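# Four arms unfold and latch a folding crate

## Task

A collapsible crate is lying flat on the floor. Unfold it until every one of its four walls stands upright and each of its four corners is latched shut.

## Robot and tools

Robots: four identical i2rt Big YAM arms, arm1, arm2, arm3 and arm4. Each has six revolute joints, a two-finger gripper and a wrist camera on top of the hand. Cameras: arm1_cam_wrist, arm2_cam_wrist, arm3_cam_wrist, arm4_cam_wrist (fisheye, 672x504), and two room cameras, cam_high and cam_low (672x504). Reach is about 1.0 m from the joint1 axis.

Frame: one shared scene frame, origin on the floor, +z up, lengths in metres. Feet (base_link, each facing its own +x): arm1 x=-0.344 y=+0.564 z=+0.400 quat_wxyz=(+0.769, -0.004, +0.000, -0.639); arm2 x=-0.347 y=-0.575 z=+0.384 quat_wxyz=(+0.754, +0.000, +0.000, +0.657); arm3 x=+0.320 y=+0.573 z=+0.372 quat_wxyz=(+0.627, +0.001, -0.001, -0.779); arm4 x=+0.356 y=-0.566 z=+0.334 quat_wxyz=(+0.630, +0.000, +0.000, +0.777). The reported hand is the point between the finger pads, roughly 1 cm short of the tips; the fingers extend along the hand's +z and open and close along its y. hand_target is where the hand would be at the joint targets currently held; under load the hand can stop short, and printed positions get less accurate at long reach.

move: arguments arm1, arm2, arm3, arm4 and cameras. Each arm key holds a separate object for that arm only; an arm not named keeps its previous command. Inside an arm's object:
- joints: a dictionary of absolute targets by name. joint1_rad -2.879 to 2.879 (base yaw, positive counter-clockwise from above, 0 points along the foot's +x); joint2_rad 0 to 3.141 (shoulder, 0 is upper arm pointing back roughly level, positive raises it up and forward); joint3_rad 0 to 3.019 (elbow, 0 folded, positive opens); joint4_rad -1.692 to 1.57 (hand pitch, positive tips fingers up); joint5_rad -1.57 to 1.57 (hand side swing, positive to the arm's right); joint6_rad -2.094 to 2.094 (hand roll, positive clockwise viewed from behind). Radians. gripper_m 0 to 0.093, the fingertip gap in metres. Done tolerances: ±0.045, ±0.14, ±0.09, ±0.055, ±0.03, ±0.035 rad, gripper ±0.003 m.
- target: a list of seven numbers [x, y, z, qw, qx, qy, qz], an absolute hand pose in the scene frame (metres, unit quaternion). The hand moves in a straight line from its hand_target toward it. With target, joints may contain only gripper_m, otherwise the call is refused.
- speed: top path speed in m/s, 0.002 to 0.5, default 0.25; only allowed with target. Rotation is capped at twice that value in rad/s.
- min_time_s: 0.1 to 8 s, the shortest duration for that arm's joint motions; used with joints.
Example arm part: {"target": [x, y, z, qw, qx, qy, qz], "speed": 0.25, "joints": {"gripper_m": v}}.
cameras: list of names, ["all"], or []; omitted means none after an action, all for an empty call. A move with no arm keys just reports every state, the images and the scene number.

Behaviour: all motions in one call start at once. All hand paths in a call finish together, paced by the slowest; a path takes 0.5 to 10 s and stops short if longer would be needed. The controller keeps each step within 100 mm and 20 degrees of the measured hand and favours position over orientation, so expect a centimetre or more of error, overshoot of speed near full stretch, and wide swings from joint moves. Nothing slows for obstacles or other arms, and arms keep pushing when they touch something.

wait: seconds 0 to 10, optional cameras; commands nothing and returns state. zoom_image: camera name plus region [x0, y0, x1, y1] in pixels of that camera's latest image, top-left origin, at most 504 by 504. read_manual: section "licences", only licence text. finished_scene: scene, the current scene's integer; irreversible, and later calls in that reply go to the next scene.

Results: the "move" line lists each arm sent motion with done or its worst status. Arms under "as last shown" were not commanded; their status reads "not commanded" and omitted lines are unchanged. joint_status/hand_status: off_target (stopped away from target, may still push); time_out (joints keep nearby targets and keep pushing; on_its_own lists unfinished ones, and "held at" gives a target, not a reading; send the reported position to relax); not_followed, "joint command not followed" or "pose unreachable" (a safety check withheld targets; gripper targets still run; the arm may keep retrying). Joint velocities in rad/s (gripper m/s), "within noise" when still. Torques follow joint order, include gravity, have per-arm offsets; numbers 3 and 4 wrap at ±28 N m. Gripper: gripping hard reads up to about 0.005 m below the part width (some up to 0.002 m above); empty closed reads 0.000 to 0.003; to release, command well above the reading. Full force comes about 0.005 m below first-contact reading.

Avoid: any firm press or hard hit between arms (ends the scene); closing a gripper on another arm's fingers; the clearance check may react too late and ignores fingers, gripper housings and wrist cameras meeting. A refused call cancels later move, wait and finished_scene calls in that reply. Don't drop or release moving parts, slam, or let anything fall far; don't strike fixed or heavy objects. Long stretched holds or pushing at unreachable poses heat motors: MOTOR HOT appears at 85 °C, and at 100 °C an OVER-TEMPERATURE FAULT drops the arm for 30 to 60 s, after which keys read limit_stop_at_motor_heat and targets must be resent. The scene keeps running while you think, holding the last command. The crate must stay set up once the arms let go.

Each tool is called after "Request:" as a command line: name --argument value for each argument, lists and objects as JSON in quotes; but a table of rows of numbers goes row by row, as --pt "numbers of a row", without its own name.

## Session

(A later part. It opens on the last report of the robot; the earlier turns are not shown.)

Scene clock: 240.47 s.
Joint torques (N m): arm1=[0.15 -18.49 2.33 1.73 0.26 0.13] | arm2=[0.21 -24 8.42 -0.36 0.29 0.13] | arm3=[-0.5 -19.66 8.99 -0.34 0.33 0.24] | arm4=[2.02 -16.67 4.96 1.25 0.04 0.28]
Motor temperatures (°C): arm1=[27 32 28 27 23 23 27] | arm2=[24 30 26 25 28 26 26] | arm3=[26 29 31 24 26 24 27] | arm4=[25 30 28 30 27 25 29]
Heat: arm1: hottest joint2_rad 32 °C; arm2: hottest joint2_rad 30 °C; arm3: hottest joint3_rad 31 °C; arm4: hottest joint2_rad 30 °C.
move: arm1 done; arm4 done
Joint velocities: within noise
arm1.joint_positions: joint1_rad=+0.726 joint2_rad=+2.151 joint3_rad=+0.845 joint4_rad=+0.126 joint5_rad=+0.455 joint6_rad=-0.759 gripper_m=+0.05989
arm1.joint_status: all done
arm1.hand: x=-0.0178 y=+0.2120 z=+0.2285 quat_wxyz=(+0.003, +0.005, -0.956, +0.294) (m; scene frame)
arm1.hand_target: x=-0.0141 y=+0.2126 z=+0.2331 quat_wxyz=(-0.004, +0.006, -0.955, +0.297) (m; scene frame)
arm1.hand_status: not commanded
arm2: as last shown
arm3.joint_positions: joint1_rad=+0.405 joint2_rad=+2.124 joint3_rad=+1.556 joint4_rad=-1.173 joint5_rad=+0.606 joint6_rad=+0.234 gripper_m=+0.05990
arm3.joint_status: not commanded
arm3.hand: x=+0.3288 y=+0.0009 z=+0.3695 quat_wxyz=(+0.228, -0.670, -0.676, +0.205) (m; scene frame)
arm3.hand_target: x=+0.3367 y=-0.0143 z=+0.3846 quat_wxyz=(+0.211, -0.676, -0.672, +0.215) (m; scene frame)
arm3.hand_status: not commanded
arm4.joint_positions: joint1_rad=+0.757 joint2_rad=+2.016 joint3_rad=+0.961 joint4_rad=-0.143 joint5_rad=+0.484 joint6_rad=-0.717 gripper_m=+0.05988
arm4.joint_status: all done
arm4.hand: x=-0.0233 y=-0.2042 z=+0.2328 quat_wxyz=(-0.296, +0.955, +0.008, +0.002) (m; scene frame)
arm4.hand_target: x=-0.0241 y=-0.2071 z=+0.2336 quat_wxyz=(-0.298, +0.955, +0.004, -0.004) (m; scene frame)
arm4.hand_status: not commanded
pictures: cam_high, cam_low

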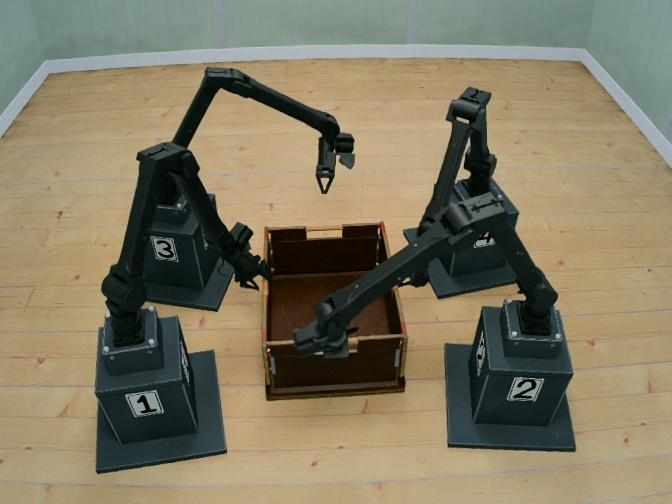

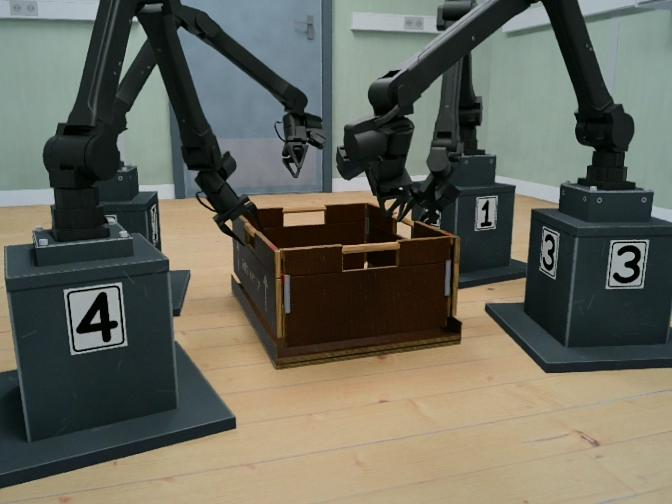

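Request:
move --arm1 '{"target": [-0.014, 0.292, 0.35, 0, 0, 0.9537, -0.3007], "speed": 0.15}' --arm4 '{"target": [-0.024, -0.287, 0.35, -0.3007, 0.9537, 0, 0], "speed": 0.15}' --arm2 '{"target": [-0.384, -0.10, 0.46, -0.2126, 0.6744, -0.6744, 0.2126], "speed": 0.2}' --cameras '["cam_high", "cam_low"]'

Request:
zoom_image --camera "cam_high" --region '[245, 210, 425, 410]'

Request:
zoom_image --camera "cam_low" --region '[225, 190, 475, 370]'

Scene clock: 244.33 s.
Joint torques (N m): arm1=[1.26 -14.92 4.38 0.7 0.56 0.16] | arm2=[0.38 -19.43 6.23 -0.35 0.27 0.09] | arm3=[-0.09 -19.84 8.98 -0.44 0.38 0.23] | arm4=[2.08 -13.16 7.17 0.1 0.28 0.38]
Motor temperatures (°C): arm1=[27 32 28 27 23 23 26] | arm2=[24 29 26 25 28 26 26] | arm3=[26 29 32 24 26 24 27] | arm4=[25 30 28 30 27 25 28]
Heat: arm1: hottest joint2_rad 32 °C; arm2: hottest joint2_rad 29 °C; arm3: hottest joint3_rad 32 °C; arm4: hottest joint2_rad 30 °C.
move: arm1 done; arm2 off_target; arm4 done
Joint velocities: within noise
arm1.joint_positions: joint1_rad=+0.892 joint2_rad=+1.752 joint3_rad=+0.718 joint4_rad=-0.212 joint5_rad=+0.525 joint6_rad=-0.584 gripper_m=+0.05997
arm1.joint_status: not commanded
arm1.hand: x=-0.0129 y=+0.2858 z=+0.3493 quat_wxyz=(+0.000, +0.002, -0.953, +0.303) (m; scene frame)
arm1.hand_target: x=-0.0137 y=+0.2902 z=+0.3500 quat_wxyz=(+0.000, -0.001, -0.953, +0.302) (m; scene frame)
arm1.hand_status: done (0.006 m and 0.3 deg from the pose sent, 0.146 m and 1.1 deg at the start)
arm2.joint_positions: joint1_rad=+0.414 joint2_rad=+1.837 joint3_rad=+1.286 joint4_rad=-1.232 joint5_rad=+0.587 joint6_rad=+0.329 gripper_m=+0.05990
arm2.joint_status: not commanded
arm2.hand: x=-0.3814 y=-0.1002 z=+0.4485 quat_wxyz=(-0.208, +0.678, -0.669, +0.223) (m; scene frame)
arm2.hand_target: x=-0.3848 y=-0.0996 z=+0.4603 quat_wxyz=(-0.213, +0.675, -0.673, +0.213) (m; scene frame)
arm2.hand_status: off_target (0.012 m and 1.5 deg from the pose sent, 0.135 m and 3.4 deg at the start)
arm3: as last shown
arm4.joint_positions: joint1_rad=+0.912 joint2_rad=+1.679 joint3_rad=+0.897 joint4_rad=-0.482 joint5_rad=+0.545 joint6_rad=-0.545 gripper_m=+0.05996
arm4.joint_status: not commanded
arm4.hand: x=-0.0262 y=-0.2802 z=+0.3527 quat_wxyz=(-0.304, +0.953, +0.003, -0.002) (m; scene frame)
arm4.hand_target: x=-0.0226 y=-0.2848 z=+0.3494 quat_wxyz=(-0.301, +0.954, -0.001, +0.002) (m; scene frame)
arm4.hand_status: done (0.008 m and 0.6 deg from the pose sent, 0.143 m and 1.1 deg at the start)
pictures: cam_high, cam_low

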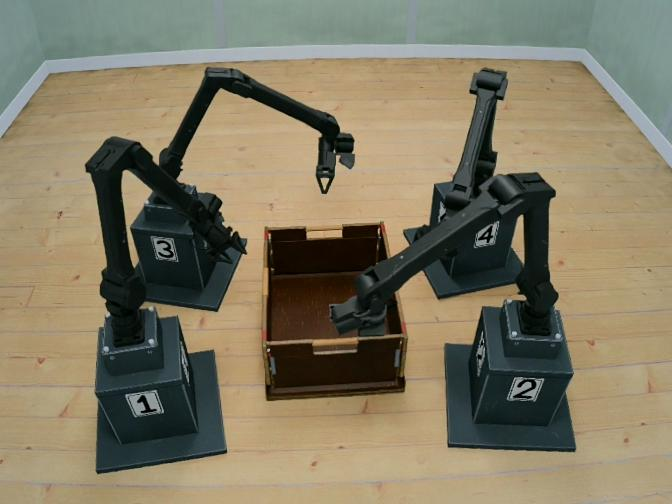

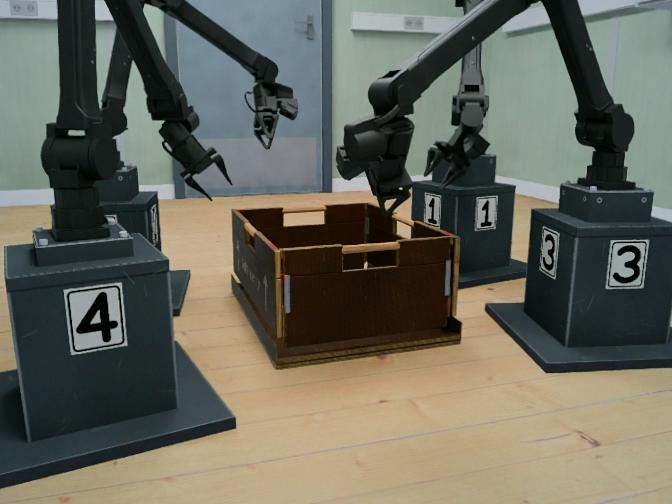

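Scaled by 2.520 from the camera's 672x504 image, which has a finer 960x720 frame.

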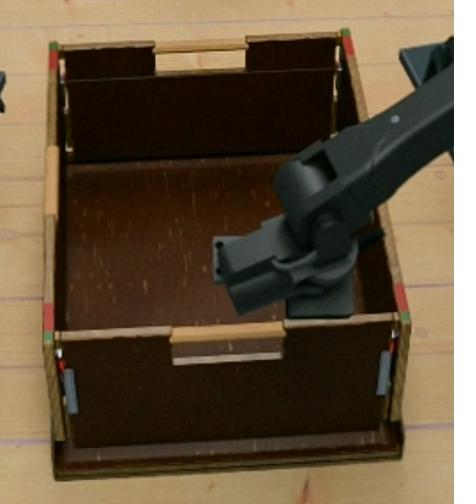

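Scaled by 2.016 from the camera's 672x504 image, which has a finer 960x720 frame.

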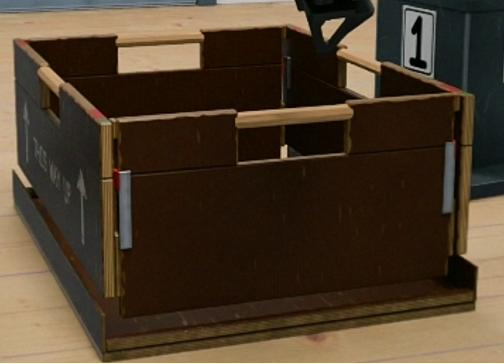

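Request:
move --cameras '["arm3_cam_wrist", "arm2_cam_wrist", "arm1_cam_wrist", "arm4_cam_wrist"]'

Scene clock: 246.80 s.
Joint torques (N m): arm1=[0.79 -15.03 4.44 0.92 0.54 0.23] | arm2=[0.44 -19.43 6.22 -0.32 0.26 0.13] | arm3=[0.44 -19.25 8.94 -0.58 0.35 0.23] | arm4=[2.26 -13.16 7.16 0.12 0.27 0.36]
Motor temperatures (°C): arm1=[27 32 28 27 23 23 26] | arm2=[24 30 26 25 28 26 25] | arm3=[26 29 32 24 26 24 27] | arm4=[25 30 28 30 27 25 28]
Heat: arm1: hottest joint2_rad 32 °C; arm2: hottest joint2_rad 30 °C; arm3: hottest joint3_rad 32 °C; arm4: hottest joint2_rad 30 °C.
Joint velocities: within noise
arm1.joint_positions: joint1_rad=+0.892 joint2_rad=+1.752 joint3_rad=+0.718 joint4_rad=-0.212 joint5_rad=+0.525 joint6_rad=-0.584 gripper_m=+0.05997
arm1.joint_status: not commanded
arm1.hand: x=-0.0129 y=+0.2858 z=+0.3493 quat_wxyz=(+0.000, +0.002, -0.953, +0.303) (m; scene frame)
arm1.hand_target: x=-0.0137 y=+0.2901 z=+0.3500 quat_wxyz=(+0.000, +0.000, -0.953, +0.302) (m; scene frame)
arm1.hand_status: done (0.006 m and 0.3 deg from the pose sent, 0.146 m and 1.1 deg at the start)
arm2.joint_positions: joint1_rad=+0.414 joint2_rad=+1.837 joint3_rad=+1.286 joint4_rad=-1.232 joint5_rad=+0.587 joint6_rad=+0.330 gripper_m=+0.05990
arm2.joint_status: not commanded
arm2.hand: x=-0.3814 y=-0.1002 z=+0.4485 quat_wxyz=(-0.208, +0.677, -0.669, +0.223) (m; scene frame)
arm2.hand_target: x=-0.3848 y=-0.0996 z=+0.4603 quat_wxyz=(-0.213, +0.675, -0.674, +0.213) (m; scene frame)
arm2.hand_status: off_target (0.012 m and 1.5 deg from the pose sent, 0.135 m and 3.4 deg at the start)
arm3.joint_positions: joint1_rad=+0.405 joint2_rad=+2.124 joint3_rad=+1.556 joint4_rad=-1.173 joint5_rad=+0.606 joint6_rad=+0.234 gripper_m=+0.05990
arm3.joint_status: not commanded
arm3.hand: x=+0.3288 y=+0.0009 z=+0.3695 quat_wxyz=(+0.228, -0.670, -0.676, +0.205) (m; scene frame)
arm3.hand_target: x=+0.3367 y=-0.0143 z=+0.3846 quat_wxyz=(+0.211, -0.676, -0.672, +0.215) (m; scene frame)
arm3.hand_status: not commanded
arm4.joint_positions: joint1_rad=+0.907 joint2_rad=+1.679 joint3_rad=+0.897 joint4_rad=-0.482 joint5_rad=+0.545 joint6_rad=-0.544 gripper_m=+0.05996
arm4.joint_status: not commanded
arm4.hand: x=-0.0249 y=-0.2784 z=+0.3527 quat_wxyz=(-0.304, +0.953, +0.000, -0.002) (m; scene frame)
arm4.hand_target: x=-0.0213 y=-0.2831 z=+0.3494 quat_wxyz=(-0.301, +0.954, -0.003, +0.003) (m; scene frame)
arm4.hand_status: done (0.009 m and 0.5 deg from the pose sent, 0.143 m and 1.1 deg at the start)
pictures: arm1_cam_wrist, arm2_cam_wrist, arm3_cam_wrist, arm4_cam_wrist

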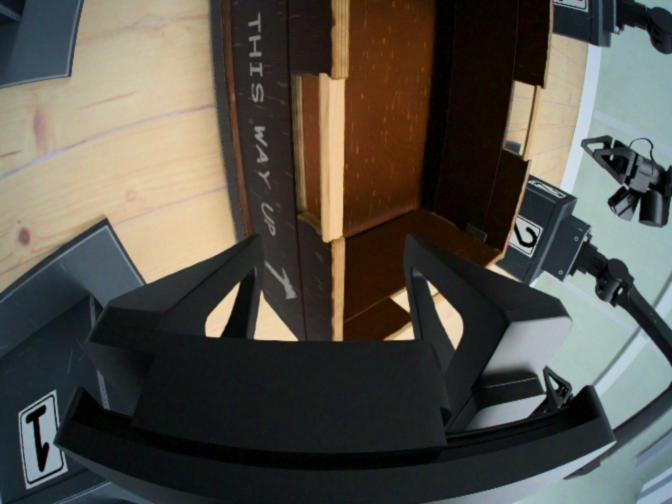

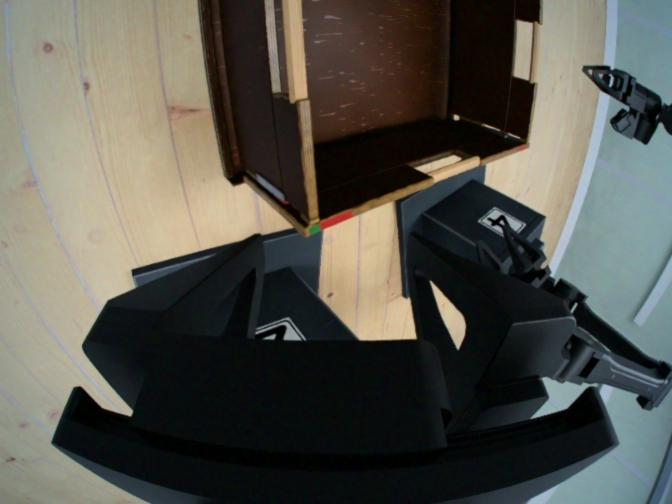

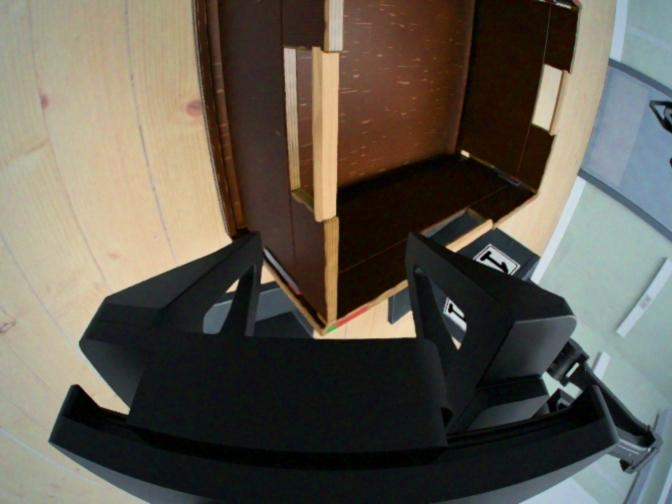

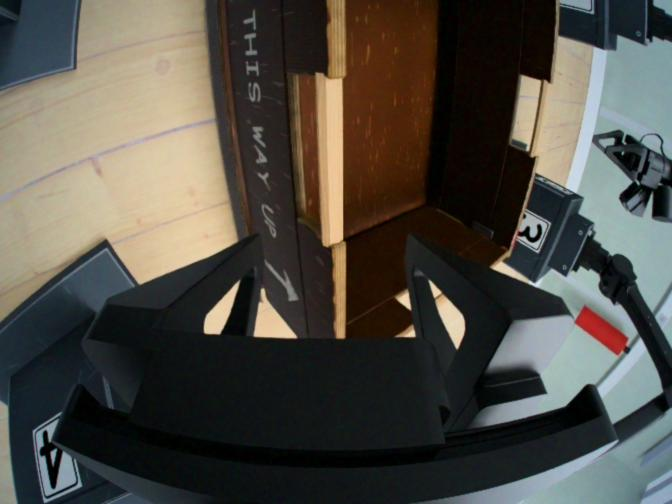

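Request:
zoom_image --camera "arm3_cam_wrist" --region '[220, 200, 420, 350]'

Request:
zoom_image --camera "arm2_cam_wrist" --region '[200, 140, 380, 260]'

Request:
zoom_image --camera "arm2_cam_wrist" --region '[430, 90, 560, 200]'

Request:
zoom_image --camera "arm3_cam_wrist" --region '[440, 120, 560, 220]'

Request:
zoom_image --camera "arm1_cam_wrist" --region '[420, 180, 540, 300]'

Scaled by 2.520 from the camera's 672x504 image, which has a finer 960x720 frame.

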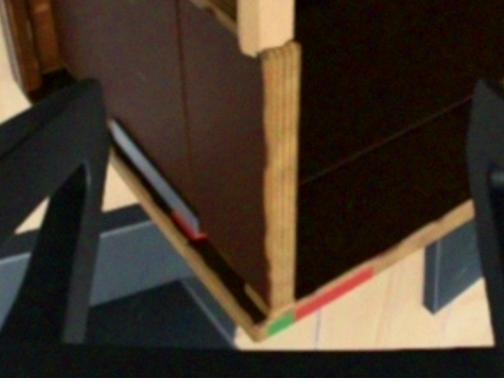

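Scaled by 2.800 from the camera's 672x504 image, which has a finer 960x720 frame.

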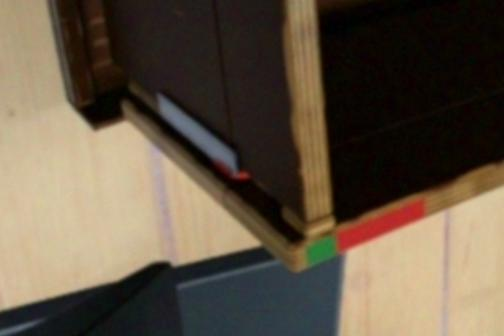

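Scaled by 3.877 from the camera's 672x504 image, which has a finer 960x720 frame.

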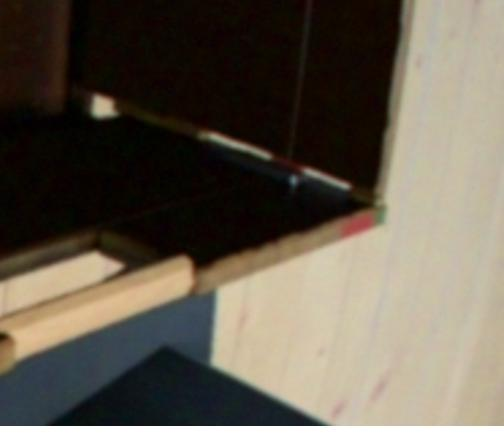

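Scaled by 4.200 from the camera's 672x504 image, which has a finer 960x720 frame.

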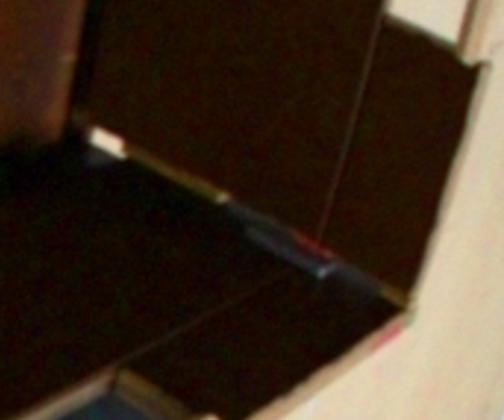

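Scaled by 4.200 from the camera's 672x504 image, which has a finer 960x720 frame.

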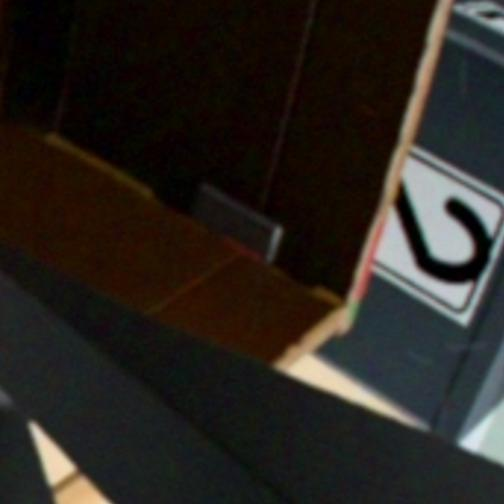

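Request:
finished_scene --scene 1

The scene is finished: the task was done.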